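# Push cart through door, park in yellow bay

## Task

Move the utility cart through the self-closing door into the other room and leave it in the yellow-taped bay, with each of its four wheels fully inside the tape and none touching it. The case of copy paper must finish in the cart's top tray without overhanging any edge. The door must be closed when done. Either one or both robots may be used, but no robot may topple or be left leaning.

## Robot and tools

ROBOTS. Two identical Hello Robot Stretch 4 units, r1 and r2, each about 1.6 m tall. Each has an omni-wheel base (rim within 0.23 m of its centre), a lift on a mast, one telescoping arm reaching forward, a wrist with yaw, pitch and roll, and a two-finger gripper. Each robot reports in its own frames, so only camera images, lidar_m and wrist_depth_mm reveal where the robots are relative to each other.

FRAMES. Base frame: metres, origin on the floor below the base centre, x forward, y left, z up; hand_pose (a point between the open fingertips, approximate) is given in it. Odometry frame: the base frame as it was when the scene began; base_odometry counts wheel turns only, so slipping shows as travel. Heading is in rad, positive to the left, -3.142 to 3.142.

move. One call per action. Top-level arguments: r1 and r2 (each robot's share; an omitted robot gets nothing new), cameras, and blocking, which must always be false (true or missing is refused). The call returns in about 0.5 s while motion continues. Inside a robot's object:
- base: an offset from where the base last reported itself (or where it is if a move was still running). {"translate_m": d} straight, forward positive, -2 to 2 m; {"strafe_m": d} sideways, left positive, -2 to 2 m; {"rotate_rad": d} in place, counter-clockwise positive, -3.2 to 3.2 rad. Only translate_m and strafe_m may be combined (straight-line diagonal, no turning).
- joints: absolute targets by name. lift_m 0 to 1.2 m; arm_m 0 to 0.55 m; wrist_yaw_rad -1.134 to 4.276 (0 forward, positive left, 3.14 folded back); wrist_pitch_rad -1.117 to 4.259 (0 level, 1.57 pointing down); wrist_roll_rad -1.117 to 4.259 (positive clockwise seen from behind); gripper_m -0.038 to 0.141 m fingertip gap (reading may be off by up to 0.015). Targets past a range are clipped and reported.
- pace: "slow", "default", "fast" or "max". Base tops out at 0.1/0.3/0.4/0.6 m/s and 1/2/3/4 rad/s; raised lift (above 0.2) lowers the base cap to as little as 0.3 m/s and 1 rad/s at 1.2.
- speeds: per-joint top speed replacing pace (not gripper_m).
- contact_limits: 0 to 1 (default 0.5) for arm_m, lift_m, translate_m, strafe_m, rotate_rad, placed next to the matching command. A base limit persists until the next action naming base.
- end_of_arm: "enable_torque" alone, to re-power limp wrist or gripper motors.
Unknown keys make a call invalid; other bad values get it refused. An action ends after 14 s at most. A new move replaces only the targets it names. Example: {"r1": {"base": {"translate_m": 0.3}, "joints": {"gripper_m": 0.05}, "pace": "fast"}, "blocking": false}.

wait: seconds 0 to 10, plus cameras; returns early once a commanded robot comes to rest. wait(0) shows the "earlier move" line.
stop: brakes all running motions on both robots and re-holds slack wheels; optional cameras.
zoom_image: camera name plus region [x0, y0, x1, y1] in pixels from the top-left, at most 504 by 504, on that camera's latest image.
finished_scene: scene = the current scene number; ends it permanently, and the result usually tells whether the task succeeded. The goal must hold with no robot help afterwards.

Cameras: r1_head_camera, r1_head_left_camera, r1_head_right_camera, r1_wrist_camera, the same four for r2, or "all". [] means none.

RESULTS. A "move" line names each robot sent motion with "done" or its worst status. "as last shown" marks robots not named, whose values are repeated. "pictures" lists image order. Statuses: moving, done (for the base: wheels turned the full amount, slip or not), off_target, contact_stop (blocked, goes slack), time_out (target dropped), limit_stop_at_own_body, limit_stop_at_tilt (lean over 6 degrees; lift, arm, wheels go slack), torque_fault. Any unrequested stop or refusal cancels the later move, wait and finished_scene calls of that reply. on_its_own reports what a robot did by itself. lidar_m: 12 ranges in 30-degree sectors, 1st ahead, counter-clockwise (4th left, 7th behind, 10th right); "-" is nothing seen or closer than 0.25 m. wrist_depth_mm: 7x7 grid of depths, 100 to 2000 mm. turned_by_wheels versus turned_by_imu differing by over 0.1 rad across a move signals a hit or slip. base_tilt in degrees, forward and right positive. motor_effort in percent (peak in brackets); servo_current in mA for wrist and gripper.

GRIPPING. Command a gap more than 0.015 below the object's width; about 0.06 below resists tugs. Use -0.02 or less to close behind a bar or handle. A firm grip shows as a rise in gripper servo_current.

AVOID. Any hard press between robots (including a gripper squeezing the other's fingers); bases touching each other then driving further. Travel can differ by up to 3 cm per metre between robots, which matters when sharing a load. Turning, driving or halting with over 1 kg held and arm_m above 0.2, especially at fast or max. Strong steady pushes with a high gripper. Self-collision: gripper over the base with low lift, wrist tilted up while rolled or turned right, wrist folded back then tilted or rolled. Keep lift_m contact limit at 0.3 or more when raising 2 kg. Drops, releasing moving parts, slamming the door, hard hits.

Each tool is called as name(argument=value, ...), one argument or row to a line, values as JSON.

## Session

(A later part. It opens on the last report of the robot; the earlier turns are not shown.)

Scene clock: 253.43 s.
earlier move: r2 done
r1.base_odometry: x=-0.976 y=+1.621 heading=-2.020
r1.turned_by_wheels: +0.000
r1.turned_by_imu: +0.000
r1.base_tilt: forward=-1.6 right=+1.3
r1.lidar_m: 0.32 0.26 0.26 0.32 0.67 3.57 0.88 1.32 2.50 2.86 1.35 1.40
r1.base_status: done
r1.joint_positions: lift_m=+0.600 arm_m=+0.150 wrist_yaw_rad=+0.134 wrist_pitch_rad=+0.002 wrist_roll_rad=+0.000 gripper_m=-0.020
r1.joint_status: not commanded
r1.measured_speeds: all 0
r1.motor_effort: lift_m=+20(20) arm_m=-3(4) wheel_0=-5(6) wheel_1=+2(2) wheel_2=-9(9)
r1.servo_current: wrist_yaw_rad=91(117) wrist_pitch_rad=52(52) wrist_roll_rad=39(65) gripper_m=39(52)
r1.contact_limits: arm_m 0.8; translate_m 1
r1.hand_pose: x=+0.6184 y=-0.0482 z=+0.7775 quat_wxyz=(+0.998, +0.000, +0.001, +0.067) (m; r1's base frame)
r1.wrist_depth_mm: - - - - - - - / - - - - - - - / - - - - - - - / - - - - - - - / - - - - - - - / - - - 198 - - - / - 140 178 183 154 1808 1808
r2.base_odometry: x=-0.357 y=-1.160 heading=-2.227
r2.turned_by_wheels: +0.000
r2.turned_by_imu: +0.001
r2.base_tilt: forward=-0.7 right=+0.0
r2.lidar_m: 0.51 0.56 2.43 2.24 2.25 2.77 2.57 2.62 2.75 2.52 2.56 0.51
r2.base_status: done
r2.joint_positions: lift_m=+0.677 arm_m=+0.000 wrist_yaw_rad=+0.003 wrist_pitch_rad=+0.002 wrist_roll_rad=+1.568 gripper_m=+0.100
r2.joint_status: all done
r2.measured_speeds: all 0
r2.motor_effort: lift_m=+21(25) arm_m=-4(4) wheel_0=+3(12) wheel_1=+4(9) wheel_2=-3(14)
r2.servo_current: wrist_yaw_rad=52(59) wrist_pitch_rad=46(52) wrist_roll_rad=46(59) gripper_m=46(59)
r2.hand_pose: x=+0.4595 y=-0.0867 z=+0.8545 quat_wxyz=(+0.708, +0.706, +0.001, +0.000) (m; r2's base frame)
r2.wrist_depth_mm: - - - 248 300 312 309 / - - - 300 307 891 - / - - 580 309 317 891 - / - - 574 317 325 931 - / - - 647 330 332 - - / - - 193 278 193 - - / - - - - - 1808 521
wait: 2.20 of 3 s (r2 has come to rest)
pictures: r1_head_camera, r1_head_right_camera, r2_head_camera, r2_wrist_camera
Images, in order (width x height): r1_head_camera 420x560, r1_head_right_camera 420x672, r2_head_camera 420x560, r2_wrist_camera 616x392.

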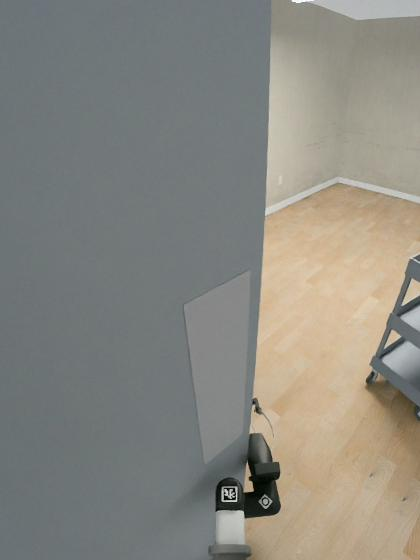

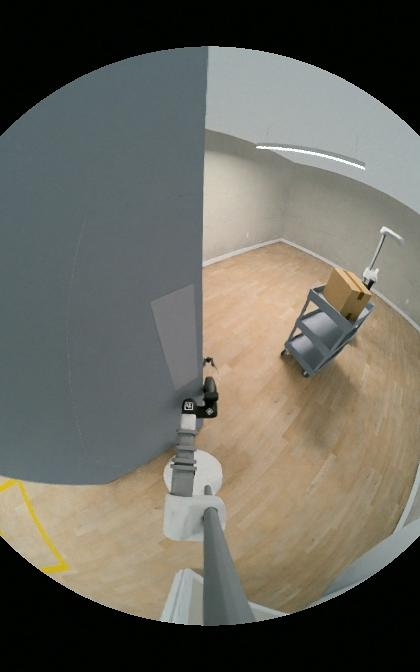

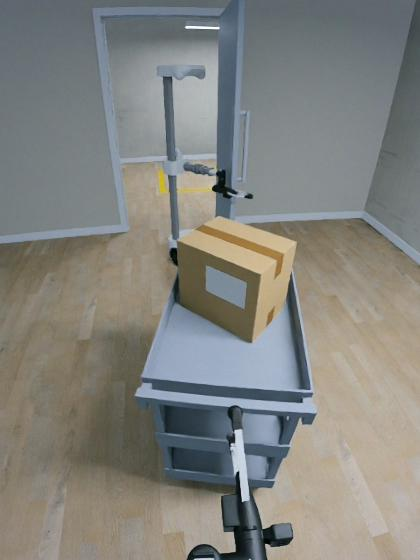

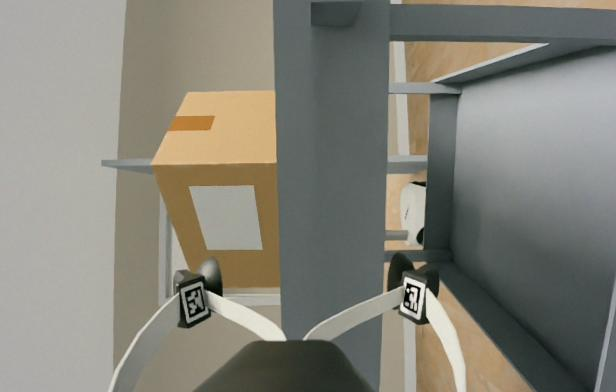

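move(
  blocking=false,
  cameras=[],
  r2={"base":{"translate_m":0.12},"joints":{"lift_m":0.684},"pace":"slow"},
)

wait(
  seconds=2.5,
  cameras=["r2_wrist_camera","r2_head_camera"],
)

zoom_image(
  camera="r2_head_camera",
  region=[120, 380, 320, 560],
)

Scene clock: 263.23 s.
move: r2 moving
r1: as last shown
r1.lidar_m: 0.31 0.25 0.25 0.34 0.69 3.56 0.89 1.33 2.50 2.88 1.37 1.40
r1.motor_effort: lift_m=+20(20) arm_m=-4(4) wheel_0=-5(6) wheel_1=+1(2) wheel_2=-9(9)
r1.servo_current: wrist_yaw_rad=78(104) wrist_pitch_rad=52(52) wrist_roll_rad=59(65) gripper_m=39(46)
r1.contact_limits: arm_m 0.8; translate_m 1
r1.wrist_depth_mm: - - - - - - - / - - - - - - - / - - - - - - - / - - - - - - - / - - - - - - - / - - - 198 - - - / - 140 179 183 154 1708 1808
r2.base_odometry: x=-0.365 y=-1.170 heading=-2.227
r2.turned_by_wheels: +0.000
r2.turned_by_imu: +0.001
r2.base_tilt: forward=-0.7 right=+0.1
r2.lidar_m: 0.47 0.51 2.43 2.24 2.28 2.83 2.59 2.66 2.72 2.51 2.55 0.49
r2.base_status: translate_m moving
r2.joint_positions: lift_m=+0.684 arm_m=+0.000 wrist_yaw_rad=+0.003 wrist_pitch_rad=+0.002 wrist_roll_rad=+1.568 gripper_m=+0.100
r2.joint_status: lift_m moving
r2.measured_speeds: translate_m=+0.049 strafe_m=+0.000 rotate_rad=-0.002 lift_m=+0.000 arm_m=+0.000 wrist_yaw_rad=+0.000 wrist_pitch_rad=+0.000 wrist_roll_rad=+0.000
r2.motor_effort: lift_m=+23(23) arm_m=-4(4) wheel_0=+3(8) wheel_1=+6(7) wheel_2=-11(11)
r2.servo_current: wrist_yaw_rad=39(59) wrist_pitch_rad=39(46) wrist_roll_rad=52(52) gripper_m=59(59)
r2.hand_pose: x=+0.4595 y=-0.0867 z=+0.8615 quat_wxyz=(+0.708, +0.706, +0.001, +0.000) (m; r2's base frame)
r2.wrist_depth_mm: - - - 250 289 512 293 / - - - 294 296 854 - / - - 569 303 306 - - / - - 559 312 315 904 - / - - 634 320 320 - - / - - 193 268 194 - - / - - - - - 1921 521
pictures: none
No camera images: "cameras" was empty.

Scene clock: 265.20 s.
earlier move: r2 done
r1.base_odometry: x=-0.976 y=+1.621 heading=-2.020
r1.turned_by_wheels: +0.000
r1.turned_by_imu: +0.000
r1.base_tilt: forward=-1.6 right=+1.3
r1.lidar_m: 0.32 0.25 0.26 0.35 0.66 3.60 0.89 1.31 2.49 2.94 1.33 1.36
r1.base_status: not commanded
r1.joint_positions: lift_m=+0.600 arm_m=+0.150 wrist_yaw_rad=+0.134 wrist_pitch_rad=+0.002 wrist_roll_rad=+0.000 gripper_m=-0.020
r1.joint_status: not commanded
r1.measured_speeds: all 0
r1.motor_effort: lift_m=+20(20) arm_m=-4(4) wheel_0=-5(6) wheel_1=+1(2) wheel_2=-9(9)
r1.servo_current: wrist_yaw_rad=104(117) wrist_pitch_rad=46(52) wrist_roll_rad=46(65) gripper_m=39(52)
r1.contact_limits: arm_m 0.8; translate_m 1
r1.hand_pose: x=+0.6184 y=-0.0482 z=+0.7775 quat_wxyz=(+0.998, +0.000, +0.001, +0.067) (m; r1's base frame)
r1.wrist_depth_mm: - - - - - - - / - - - - - - - / - - - - - - - / - - - - - - - / - - - - - - - / - - - 198 - - - / - 140 178 183 154 1756 1756
r2.base_odometry: x=-0.430 y=-1.255 heading=-2.227
r2.turned_by_wheels: +0.000
r2.turned_by_imu: +0.000
r2.base_tilt: forward=-0.7 right=+0.1
r2.lidar_m: 0.42 0.44 2.44 2.24 2.29 2.91 2.71 2.73 2.70 2.49 2.53 0.42
r2.base_status: done
r2.joint_positions: lift_m=+0.684 arm_m=+0.000 wrist_yaw_rad=-0.001 wrist_pitch_rad=+0.002 wrist_roll_rad=+1.569 gripper_m=+0.100
r2.joint_status: all done
r2.measured_speeds: all 0
r2.motor_effort: lift_m=+21(23) arm_m=+4(4) wheel_0=+4(11) wheel_1=+3(8) wheel_2=-7(12)
r2.servo_current: wrist_yaw_rad=52(65) wrist_pitch_rad=39(46) wrist_roll_rad=52(59) gripper_m=46(59)
r2.hand_pose: x=+0.4592 y=-0.0876 z=+0.8615 quat_wxyz=(+0.708, +0.706, +0.000, -0.001) (m; r2's base frame)
r2.wrist_depth_mm: - - - 167 224 1661 554 / - - 609 171 228 768 - / - - 473 175 233 - - / - - 488 178 237 842 - / - - 544 182 241 - - / - - 195 184 195 - - / - - - - - 1708 492
wait: 1.97 of 2.5 s (r2 has come to rest)
pictures: r2_head_camera, r2_wrist_camera
Images, in order (width x height): r2_head_camera 420x560, r2_wrist_camera 616x392.

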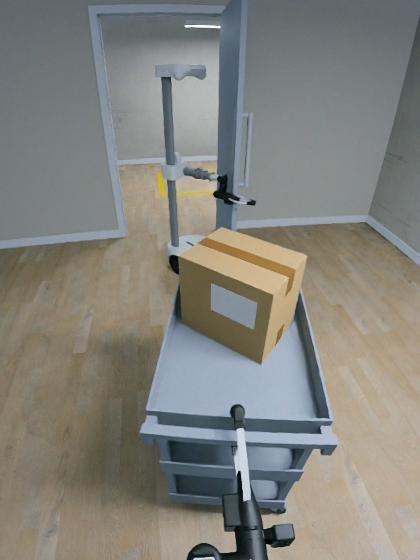

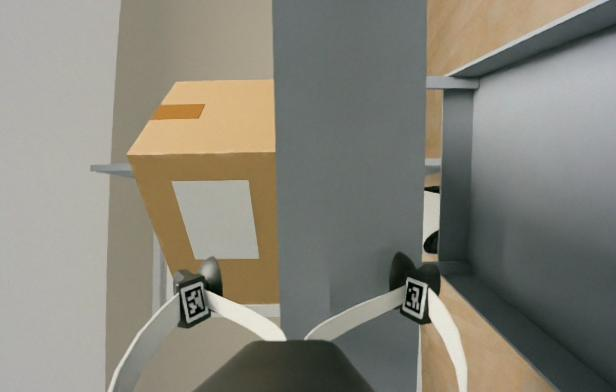

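Scaled by 2.520 from the camera's 420x560 image, which has a finer 1200x1600 frame.

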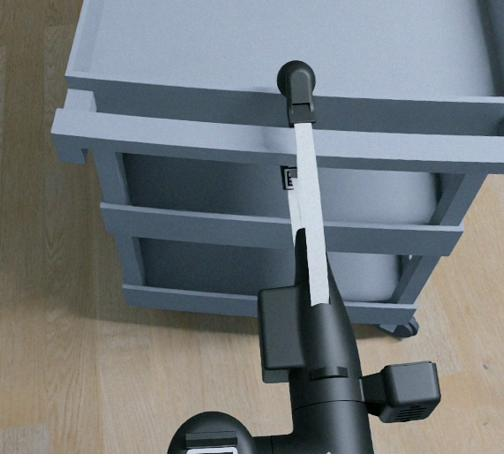

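move(
  blocking=false,
  cameras=[],
  r2={"joints":{"gripper_m":-0.02}},
  r1={"base":{"translate_m":-0.03,"strafe_m":-0.25},"pace":"slow"},
)

wait(
  seconds=2,
  cameras=[],
)

wait(
  seconds=1.5,
  cameras=["r2_wrist_camera","r2_head_camera","r1_head_right_camera","r1_head_left_camera"],
)

Scene clock: 273.60 s.
move: r1 moving; r2 moving
r1.base_odometry: x=-0.987 y=+1.628 heading=-2.021
r1.turned_by_wheels: +0.000
r1.turned_by_imu: -0.001
r1.base_tilt: forward=-1.6 right=+1.3
r1.lidar_m: 0.30 0.26 0.27 0.34 0.69 3.59 0.87 1.33 2.48 2.88 1.31 1.35
r1.base_status: translate_m moving; strafe_m moving
r1.joint_positions: lift_m=+0.600 arm_m=+0.150 wrist_yaw_rad=+0.141 wrist_pitch_rad=+0.002 wrist_roll_rad=+0.000 gripper_m=-0.020
r1.joint_status: not commanded
r1.measured_speeds: translate_m=-0.006 strafe_m=-0.052 rotate_rad=+0.001 lift_m=+0.000 arm_m=+0.000 wrist_yaw_rad=+0.014 wrist_pitch_rad=+0.000 wrist_roll_rad=+0.000
r1.motor_effort: lift_m=+20(20) arm_m=-3(4) wheel_0=+0(4) wheel_1=-7(7) wheel_2=+0(8)
r1.servo_current: wrist_yaw_rad=72(104) wrist_pitch_rad=39(52) wrist_roll_rad=39(52) gripper_m=46(46)
r1.contact_limits: arm_m 0.8
r1.hand_pose: x=+0.6187 y=-0.0461 z=+0.7775 quat_wxyz=(+0.998, +0.000, +0.001, +0.070) (m; r1's base frame)
r1.wrist_depth_mm: - - - - - - - / - - - - - - - / - - - - - - - / - - - - - - - / - - - - - - - / - - - 198 - - - / - 141 179 183 153 1708 1863
r2.base_odometry: x=-0.430 y=-1.255 heading=-2.227
r2.turned_by_wheels: +0.000
r2.turned_by_imu: +0.000
r2.base_tilt: forward=-0.7 right=+0.1
r2.lidar_m: 0.40 0.47 2.45 2.25 2.27 2.89 2.71 2.76 2.71 2.48 2.50 0.43
r2.base_status: not commanded
r2.joint_positions: lift_m=+0.684 arm_m=+0.000 wrist_yaw_rad=-0.001 wrist_pitch_rad=+0.002 wrist_roll_rad=+1.569 gripper_m=+0.083
r2.joint_status: gripper_m moving
r2.measured_speeds: translate_m=+0.000 strafe_m=+0.000 rotate_rad=+0.000 lift_m=+0.000 arm_m=+0.000 wrist_yaw_rad=+0.000 wrist_pitch_rad=+0.006 wrist_roll_rad=+0.000
r2.motor_effort: lift_m=+21(21) arm_m=+4(4) wheel_0=+4(4) wheel_1=+4(4) wheel_2=-7(8)
r2.servo_current: wrist_yaw_rad=52(59) wrist_pitch_rad=39(46) wrist_roll_rad=52(65) gripper_m=117(117)
r2.hand_pose: x=+0.4592 y=-0.0876 z=+0.8614 quat_wxyz=(+0.708, +0.706, +0.000, -0.001) (m; r2's base frame)
r2.wrist_depth_mm: - - - 166 224 1661 544 / - - 609 170 229 809 - / - - 473 175 232 831 - / - - 488 178 237 842 - / - - 544 182 243 - - / - - 196 185 194 - - / - - - - - 1708 488
pictures: none
No camera images: "cameras" was empty.

Scene clock: 275.03 s.
earlier move: r1 moving; r2 done
r1.base_odometry: x=-1.100 y=+1.700 heading=-2.020
r1.turned_by_wheels: +0.000
r1.turned_by_imu: -0.001
r1.base_tilt: forward=-1.6 right=+1.2
r1.lidar_m: 0.29 0.26 0.25 0.38 0.99 3.67 0.90 1.50 2.39 2.75 1.23 1.22
r1.base_status: translate_m moving; strafe_m moving
r1.joint_positions: lift_m=+0.600 arm_m=+0.150 wrist_yaw_rad=+0.148 wrist_pitch_rad=+0.002 wrist_roll_rad=+0.000 gripper_m=-0.020
r1.joint_status: not commanded
r1.measured_speeds: translate_m=-0.010 strafe_m=-0.100 rotate_rad=-0.001 lift_m=+0.000 arm_m=+0.000 wrist_yaw_rad=+0.000 wrist_pitch_rad=+0.000 wrist_roll_rad=+0.000
r1.motor_effort: lift_m=+20(20) arm_m=+6(8) wheel_0=+5(7) wheel_1=-4(8) wheel_2=-2(8)
r1.servo_current: wrist_yaw_rad=46(104) wrist_pitch_rad=39(52) wrist_roll_rad=59(65) gripper_m=39(52)
r1.contact_limits: arm_m 0.8
r1.hand_pose: x=+0.6188 y=-0.0440 z=+0.7775 quat_wxyz=(+0.997, +0.000, +0.001, +0.074) (m; r1's base frame)
r1.wrist_depth_mm: - - - - - - - / - - - - - - - / - - - - - - - / - - - - - - - / - - - - - - - / - - - 198 - - - / - 1708 178 183 154 1756 1756
r2.base_odometry: x=-0.430 y=-1.255 heading=-2.227
r2.turned_by_wheels: +0.000
r2.turned_by_imu: +0.000
r2.base_tilt: forward=-0.6 right=+0.1
r2.lidar_m: 0.39 0.41 2.42 2.22 2.27 2.89 2.69 2.76 2.70 2.50 2.52 0.42
r2.base_status: not commanded
r2.joint_positions: lift_m=+0.684 arm_m=+0.000 wrist_yaw_rad=+0.000 wrist_pitch_rad=+0.004 wrist_roll_rad=+1.569 gripper_m=-0.018
r2.joint_status: all done
r2.measured_speeds: all 0
r2.motor_effort: lift_m=+21(21) arm_m=+4(5) wheel_0=+3(4) wheel_1=+3(4) wheel_2=-3(8)
r2.servo_current: wrist_yaw_rad=46(59) wrist_pitch_rad=52(52) wrist_roll_rad=39(65) gripper_m=130(234)
r2.hand_pose: x=+0.4592 y=-0.0875 z=+0.8608 quat_wxyz=(+0.708, +0.706, +0.001, -0.002) (m; r2's base frame)
r2.wrist_depth_mm: - - - 156 211 1576 - / - - 574 159 216 - - / - - 452 164 223 - - / - - 488 168 226 - - / - - 549 172 233 - - / - - 186 175 178 - - / - - - - - 1576 500
wait: 1.43 of 2 s (r2 has come to rest)
pictures: none
No camera images: "cameras" was empty.

Scene clock: 276.53 s.
earlier move: r1 moving
r1.base_odometry: x=-1.188 y=+1.757 heading=-2.020
r1.turned_by_wheels: +0.000
r1.turned_by_imu: -0.001
r1.base_tilt: forward=-1.6 right=+1.2
r1.lidar_m: 2.89 2.45 0.25 0.32 3.72 0.90 0.91 1.64 2.30 2.66 1.37 1.17
r1.base_status: translate_m moving; strafe_m moving
r1.joint_positions: lift_m=+0.600 arm_m=+0.150 wrist_yaw_rad=+0.148 wrist_pitch_rad=+0.002 wrist_roll_rad=+0.000 gripper_m=-0.020
r1.joint_status: not commanded
r1.measured_speeds: translate_m=+0.000 strafe_m=-0.002 rotate_rad=+0.000 lift_m=+0.000 arm_m=+0.000 wrist_yaw_rad=+0.000 wrist_pitch_rad=+0.000 wrist_roll_rad=+0.000
r1.motor_effort: lift_m=+20(20) arm_m=+4(8) wheel_0=+3(7) wheel_1=+1(8) wheel_2=-4(8)
r1.servo_current: wrist_yaw_rad=39(104) wrist_pitch_rad=39(52) wrist_roll_rad=39(65) gripper_m=39(52)
r1.contact_limits: arm_m 0.8
r1.hand_pose: x=+0.6189 y=-0.0440 z=+0.7775 quat_wxyz=(+0.997, +0.000, +0.001, +0.074) (m; r1's base frame)
r1.wrist_depth_mm: - - - - - - - / - - - - - - - / - - - - - - - / - - - - - - - / - - - - - - - / - - - 199 - - - / 1661 1863 178 183 154 1661 1756
r2.base_odometry: x=-0.430 y=-1.255 heading=-2.227
r2.turned_by_wheels: +0.000
r2.turned_by_imu: +0.000
r2.base_tilt: forward=-0.7 right=+0.1
r2.lidar_m: 0.40 0.46 2.45 2.25 2.27 2.90 2.70 2.75 2.71 2.51 2.52 0.42
r2.base_status: not commanded
r2.joint_positions: lift_m=+0.684 arm_m=+0.000 wrist_yaw_rad=+0.000 wrist_pitch_rad=+0.004 wrist_roll_rad=+1.569 gripper_m=-0.018
r2.joint_status: all done
r2.measured_speeds: all 0
r2.motor_effort: lift_m=+21(21) arm_m=+4(5) wheel_0=+2(4) wheel_1=+3(4) wheel_2=-3(8)
r2.servo_current: wrist_yaw_rad=39(59) wrist_pitch_rad=46(52) wrist_roll_rad=52(65) gripper_m=124(234)
r2.hand_pose: x=+0.4592 y=-0.0875 z=+0.8608 quat_wxyz=(+0.708, +0.706, +0.001, -0.002) (m; r2's base frame)
r2.wrist_depth_mm: - - - 156 212 1576 - / - - 574 159 216 - - / - - 455 163 223 - - / - - 484 168 229 - - / - - 554 172 233 - - / - - 186 175 179 - - / - - - - - 1618 500
wait: 1.50 s; no rest
pictures: r1_head_left_camera, r1_head_right_camera, r2_head_camera, r2_wrist_camera
Images, in order (width x height): r1_head_left_camera 420x672, r1_head_right_camera 420x672, r2_head_camera 420x560, r2_wrist_camera 616x392.

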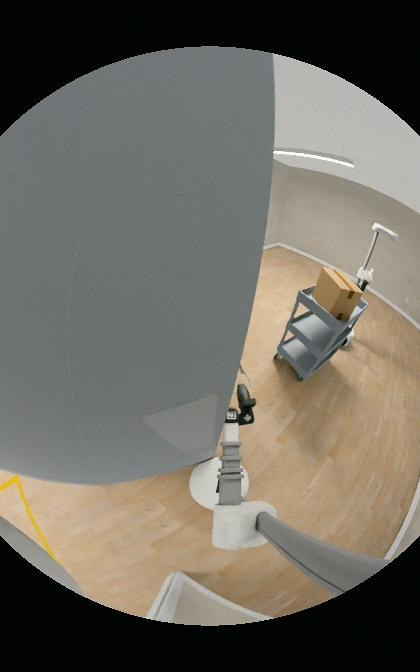

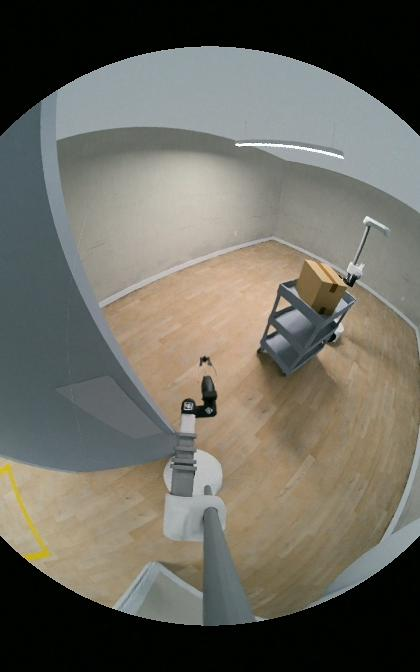

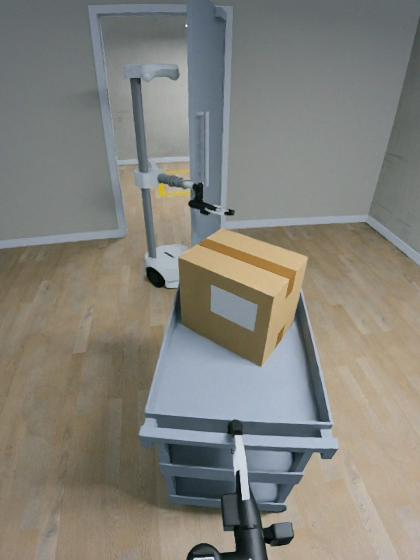

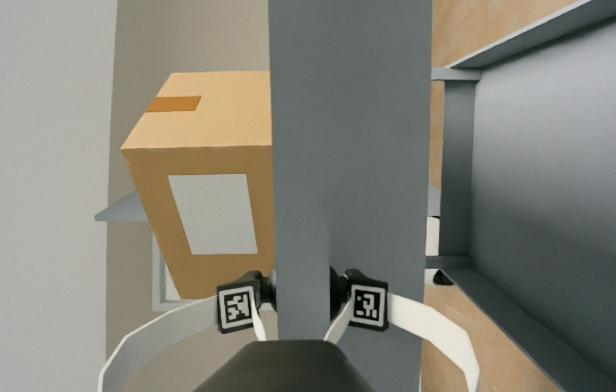

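move(
  blocking=false,
  cameras=[],
  r1={"base":{"translate_m":0.5,"strafe_m":0.35},"contact_limits":{"translate_m":1.0},"pace":"slow"},
  r2={"base":{"rotate_rad":0.2},"contact_limits":{"rotate_rad":0.8},"pace":"slow"},
)

wait(
  seconds=1.5,
  cameras=[],
)

move(
  blocking=false,
  cameras=["r2_head_camera","r2_wrist_camera"],
  r2={"base":{"strafe_m":-0.09},"contact_limits":{"strafe_m":0.8},"pace":"slow"},
)

wait(
  seconds=5,
  cameras=["r2_head_camera","r2_wrist_camera"],
)

wait(
  seconds=5,
  cameras=["r1_head_camera","r1_head_left_camera","r1_head_right_camera","r2_head_camera"],
)

Scene clock: 318.47 s.
earlier move: r1 done
move: r1 moving; r2 moving
r1.base_odometry: x=-1.186 y=+1.743 heading=-2.021
r1.turned_by_wheels: +0.000
r1.turned_by_imu: -0.001
r1.base_tilt: forward=-1.6 right=+1.2
r1.lidar_m: 0.25 0.28 0.25 0.32 3.75 0.91 0.93 1.62 2.30 2.67 1.26 1.17
r1.base_status: translate_m moving; strafe_m moving
r1.joint_positions: lift_m=+0.600 arm_m=+0.150 wrist_yaw_rad=+0.148 wrist_pitch_rad=+0.002 wrist_roll_rad=+0.000 gripper_m=-0.020
r1.joint_status: not commanded
r1.measured_speeds: translate_m=+0.043 strafe_m=+0.030 rotate_rad=+0.001 lift_m=+0.000 arm_m=+0.000 wrist_yaw_rad=+0.000 wrist_pitch_rad=+0.000 wrist_roll_rad=+0.000
r1.motor_effort: lift_m=+20(20) arm_m=+4(4) wheel_0=-5(7) wheel_1=+8(11) wheel_2=-10(12)
r1.servo_current: wrist_yaw_rad=46(59) wrist_pitch_rad=39(52) wrist_roll_rad=52(59) gripper_m=46(46)
r1.contact_limits: arm_m 0.8; translate_m 1
r1.hand_pose: x=+0.6189 y=-0.0440 z=+0.7775 quat_wxyz=(+0.997, +0.000, +0.001, +0.074) (m; r1's base frame)
r1.wrist_depth_mm: - - - - - - - / - - - - - - - / - - - - - - - / - - - - - - - / - - - - - - - / - - - 198 - - - / 1756 1921 178 183 154 1756 1808
r2.base_odometry: x=-0.430 y=-1.255 heading=-2.105
r2.turned_by_wheels: +0.121
r2.turned_by_imu: +0.118
r2.base_tilt: forward=-0.7 right=+0.1
r2.lidar_m: 0.39 3.21 2.35 2.25 2.32 2.82 2.72 2.82 2.58 2.49 2.61 0.40
r2.base_status: rotate_rad moving
r2.joint_positions: lift_m=+0.684 arm_m=+0.000 wrist_yaw_rad=-0.007 wrist_pitch_rad=+0.004 wrist_roll_rad=+1.569 gripper_m=-0.019
r2.joint_status: not commanded
r2.measured_speeds: translate_m=+0.000 strafe_m=+0.001 rotate_rad=+0.417 lift_m=+0.000 arm_m=+0.000 wrist_yaw_rad=+0.000 wrist_pitch_rad=+0.000 wrist_roll_rad=+0.000
r2.motor_effort: lift_m=+21(21) arm_m=+4(4) wheel_0=-12(14) wheel_1=-6(8) wheel_2=-11(14)
r2.servo_current: wrist_yaw_rad=59(59) wrist_pitch_rad=46(46) wrist_roll_rad=46(65) gripper_m=111(130)
r2.contact_limits: rotate_rad 0.8
r2.hand_pose: x=+0.4587 y=-0.0894 z=+0.8608 quat_wxyz=(+0.708, +0.706, -0.001, -0.004) (m; r2's base frame)
r2.wrist_depth_mm: - - - 140 196 - - / - - 473 145 203 768 - / - 452 445 151 211 - - / - - 517 159 220 - - / - - 615 167 229 - - / - - 186 173 181 1618 521 / - - - - - 1618 469
pictures: none
No camera images: "cameras" was empty.

Scene clock: 319.13 s.
earlier move: r1 moving; r2 done
r1.base_odometry: x=-1.177 y=+1.686 heading=-2.021
r1.turned_by_wheels: +0.000
r1.turned_by_imu: +0.000
r1.base_tilt: forward=-1.6 right=+1.3
r1.lidar_m: 0.25 2.40 0.25 0.28 0.91 0.97 0.95 1.67 2.36 2.73 1.12 1.18
r1.base_status: translate_m moving; strafe_m moving
r1.joint_positions: lift_m=+0.600 arm_m=+0.150 wrist_yaw_rad=+0.148 wrist_pitch_rad=+0.002 wrist_roll_rad=+0.000 gripper_m=-0.020
r1.joint_status: not commanded
r1.measured_speeds: translate_m=+0.081 strafe_m=+0.058 rotate_rad=+0.003 lift_m=+0.000 arm_m=+0.000 wrist_yaw_rad=+0.000 wrist_pitch_rad=+0.000 wrist_roll_rad=+0.000
r1.motor_effort: lift_m=+20(20) arm_m=+4(4) wheel_0=-9(9) wheel_1=+7(11) wheel_2=-8(14)
r1.servo_current: wrist_yaw_rad=59(59) wrist_pitch_rad=46(52) wrist_roll_rad=52(65) gripper_m=39(46)
r1.contact_limits: arm_m 0.8; translate_m 1
r1.hand_pose: x=+0.6189 y=-0.0440 z=+0.7775 quat_wxyz=(+0.997, +0.000, +0.001, +0.074) (m; r1's base frame)
r1.wrist_depth_mm: - - - - - - - / - - - - - - - / - - - - - - - / - - - - - - - / - - - - - - - / - - - 198 - - - / - 1708 178 183 154 1756 1863
r2.base_odometry: x=-0.430 y=-1.255 heading=-2.027
r2.turned_by_wheels: +0.078
r2.turned_by_imu: +0.076
r2.base_tilt: forward=-0.7 right=+0.1
r2.lidar_m: 0.44 2.98 2.29 2.23 2.35 2.75 2.70 2.88 2.54 2.50 2.68 0.38
r2.base_status: done
r2.joint_positions: lift_m=+0.684 arm_m=+0.000 wrist_yaw_rad=+0.001 wrist_pitch_rad=+0.003 wrist_roll_rad=+1.569 gripper_m=-0.019
r2.joint_status: not commanded
r2.measured_speeds: all 0
r2.motor_effort: lift_m=+21(21) arm_m=+4(4) wheel_0=-2(14) wheel_1=-4(8) wheel_2=-5(14)
r2.servo_current: wrist_yaw_rad=46(59) wrist_pitch_rad=39(46) wrist_roll_rad=52(65) gripper_m=111(130)
r2.contact_limits: rotate_rad 0.8
r2.hand_pose: x=+0.4594 y=-0.0870 z=+0.8610 quat_wxyz=(+0.708, +0.706, +0.002, -0.001) (m; r2's base frame)
r2.wrist_depth_mm: - 442 430 110 165 - - / - 402 402 119 176 - - / - 1863 469 126 190 - - / - - 585 137 205 - - / - - - 151 222 1808 - / - - 186 165 180 1618 488 / - - - - 257 1708 1229
wait: 0.67 of 1.5 s (r2 has come to rest)
pictures: none
No camera images: "cameras" was empty.

Scene clock: 319.63 s.
earlier move: r1 moving
move: r2 moving
r1.base_odometry: x=-1.169 y=+1.637 heading=-2.020
r1.turned_by_wheels: +0.001
r1.turned_by_imu: +0.001
r1.base_tilt: forward=-1.6 right=+1.3
r1.lidar_m: 0.25 2.37 0.25 0.27 0.75 3.77 0.98 1.66 2.41 2.78 1.13 1.15
r1.base_status: translate_m moving; strafe_m moving
r1.joint_positions: lift_m=+0.600 arm_m=+0.150 wrist_yaw_rad=+0.148 wrist_pitch_rad=+0.002 wrist_roll_rad=+0.000 gripper_m=-0.020
r1.joint_status: not commanded
r1.measured_speeds: translate_m=+0.082 strafe_m=+0.057 rotate_rad=+0.000 lift_m=+0.000 arm_m=+0.000 wrist_yaw_rad=+0.000 wrist_pitch_rad=+0.000 wrist_roll_rad=+0.000
r1.motor_effort: lift_m=+20(20) arm_m=+4(5) wheel_0=-6(10) wheel_1=+11(11) wheel_2=-9(10)
r1.servo_current: wrist_yaw_rad=46(59) wrist_pitch_rad=39(46) wrist_roll_rad=52(65) gripper_m=46(46)
r1.contact_limits: arm_m 0.8; translate_m 1
r1.hand_pose: x=+0.6189 y=-0.0440 z=+0.7775 quat_wxyz=(+0.997, +0.000, +0.001, +0.074) (m; r1's base frame)
r1.wrist_depth_mm: - - - - - - - / - - - - - - - / - - - - - - - / - - - - - - - / - - - - - - - / - - - 198 - - - / - 1756 179 183 154 1756 1808
r2.base_odometry: x=-0.443 y=-1.249 heading=-2.027
r2.turned_by_wheels: +0.000
r2.turned_by_imu: +0.000
r2.base_tilt: forward=-0.7 right=+0.0
r2.lidar_m: 0.43 0.55 2.31 2.26 2.37 2.78 2.71 2.89 2.54 2.48 2.61 0.38
r2.base_status: strafe_m moving
r2.joint_positions: lift_m=+0.684 arm_m=+0.000 wrist_yaw_rad=+0.001 wrist_pitch_rad=+0.002 wrist_roll_rad=+1.569 gripper_m=-0.019
r2.joint_status: not commanded
r2.measured_speeds: translate_m=-0.001 strafe_m=-0.055 rotate_rad=+0.004 lift_m=+0.000 arm_m=+0.000 wrist_yaw_rad=+0.000 wrist_pitch_rad=-0.003 wrist_roll_rad=+0.000
r2.motor_effort: lift_m=+21(21) arm_m=+4(5) wheel_0=+13(13) wheel_1=-6(9) wheel_2=+0(4)
r2.servo_current: wrist_yaw_rad=46(52) wrist_pitch_rad=39(52) wrist_roll_rad=46(59) gripper_m=85(111)
r2.contact_limits: strafe_m 0.8
r2.hand_pose: x=+0.4594 y=-0.0870 z=+0.8614 quat_wxyz=(+0.708, +0.706, +0.001, +0.000) (m; r2's base frame)
r2.wrist_depth_mm: - 455 436 107 163 - - / - 407 402 118 175 - - / - - 466 125 187 - - / - - 585 135 201 - - / - - - 148 218 1756 - / - - 189 160 180 1661 500 / - - - - - 1756 1229
pictures: r2_head_camera, r2_wrist_camera
Images, in order (width x height): r2_head_camera 420x560, r2_wrist_camera 616x392.

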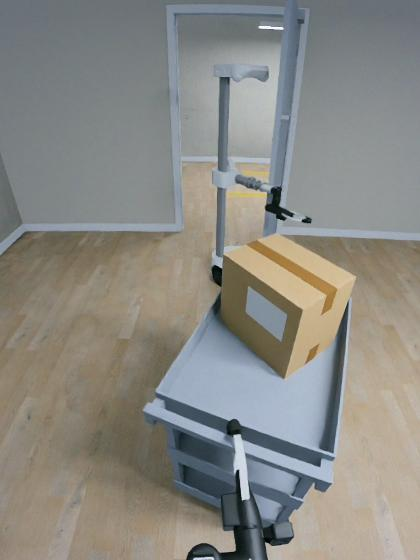

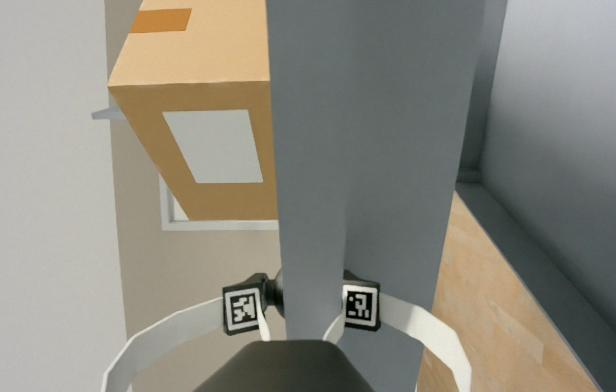

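Scene clock: 321.17 s.
earlier move: r1 moving; r2 done
r1.base_odometry: x=-1.144 y=+1.485 heading=-2.020
r1.turned_by_wheels: +0.000
r1.turned_by_imu: +0.001
r1.base_tilt: forward=-1.6 right=+1.3
r1.lidar_m: 0.25 0.26 0.25 0.25 0.44 3.80 1.09 1.72 2.57 2.99 1.12 1.14
r1.base_status: translate_m moving; strafe_m moving
r1.joint_positions: lift_m=+0.600 arm_m=+0.150 wrist_yaw_rad=+0.148 wrist_pitch_rad=+0.002 wrist_roll_rad=+0.000 gripper_m=-0.020
r1.joint_status: not commanded
r1.measured_speeds: translate_m=+0.083 strafe_m=+0.058 rotate_rad=+0.002 lift_m=+0.000 arm_m=+0.000 wrist_yaw_rad=+0.000 wrist_pitch_rad=+0.000 wrist_roll_rad=+0.000
r1.motor_effort: lift_m=+20(20) arm_m=+4(5) wheel_0=-7(11) wheel_1=+12(14) wheel_2=-6(10)
r1.servo_current: wrist_yaw_rad=59(65) wrist_pitch_rad=46(52) wrist_roll_rad=39(65) gripper_m=39(46)
r1.contact_limits: arm_m 0.8; translate_m 1
r1.hand_pose: x=+0.6189 y=-0.0440 z=+0.7775 quat_wxyz=(+0.997, +0.000, +0.001, +0.074) (m; r1's base frame)
r1.wrist_depth_mm: - - - - - - - / - - - - - - - / - - - - - - - / - - - - - - - / - - - - - - - / - - - 198 - - - / - 140 179 183 154 1708 1808
r2.base_odometry: x=-0.511 y=-1.216 heading=-2.027
r2.turned_by_wheels: +0.000
r2.turned_by_imu: +0.000
r2.base_tilt: forward=-0.6 right=+0.1
r2.lidar_m: 0.43 0.50 2.40 2.32 2.48 2.78 2.70 2.87 2.46 2.40 2.58 0.40
r2.base_status: done
r2.joint_positions: lift_m=+0.684 arm_m=+0.000 wrist_yaw_rad=+0.002 wrist_pitch_rad=+0.002 wrist_roll_rad=+1.569 gripper_m=-0.019
r2.joint_status: not commanded
r2.measured_speeds: all 0
r2.motor_effort: lift_m=+21(21) arm_m=+4(5) wheel_0=+7(15) wheel_1=-3(9) wheel_2=+0(4)
r2.servo_current: wrist_yaw_rad=39(59) wrist_pitch_rad=39(52) wrist_roll_rad=39(59) gripper_m=85(111)
r2.contact_limits: strafe_m 0.8
r2.hand_pose: x=+0.4594 y=-0.0869 z=+0.8615 quat_wxyz=(+0.708, +0.706, +0.001, +0.000) (m; r2's base frame)
r2.wrist_depth_mm: - - 504 123 176 - - / - 459 424 128 185 - - / - - 449 136 196 - - / - - 539 146 208 - - / - - - 155 220 - - / - - 190 166 180 1661 512 / - - - - 251 - 1229
wait: 1.53 of 5 s (r2 has come to rest)
pictures: r2_head_camera, r2_wrist_camera
Images, in order (width x height): r2_head_camera 420x560, r2_wrist_camera 616x392.

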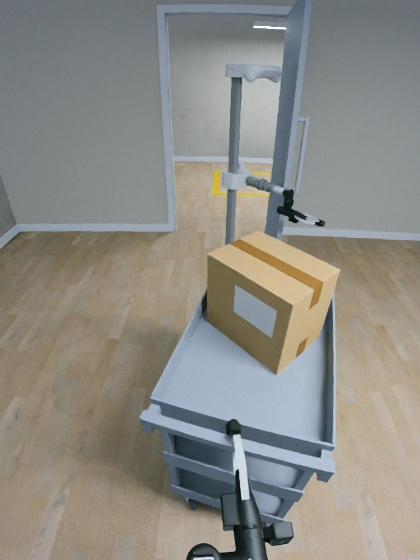

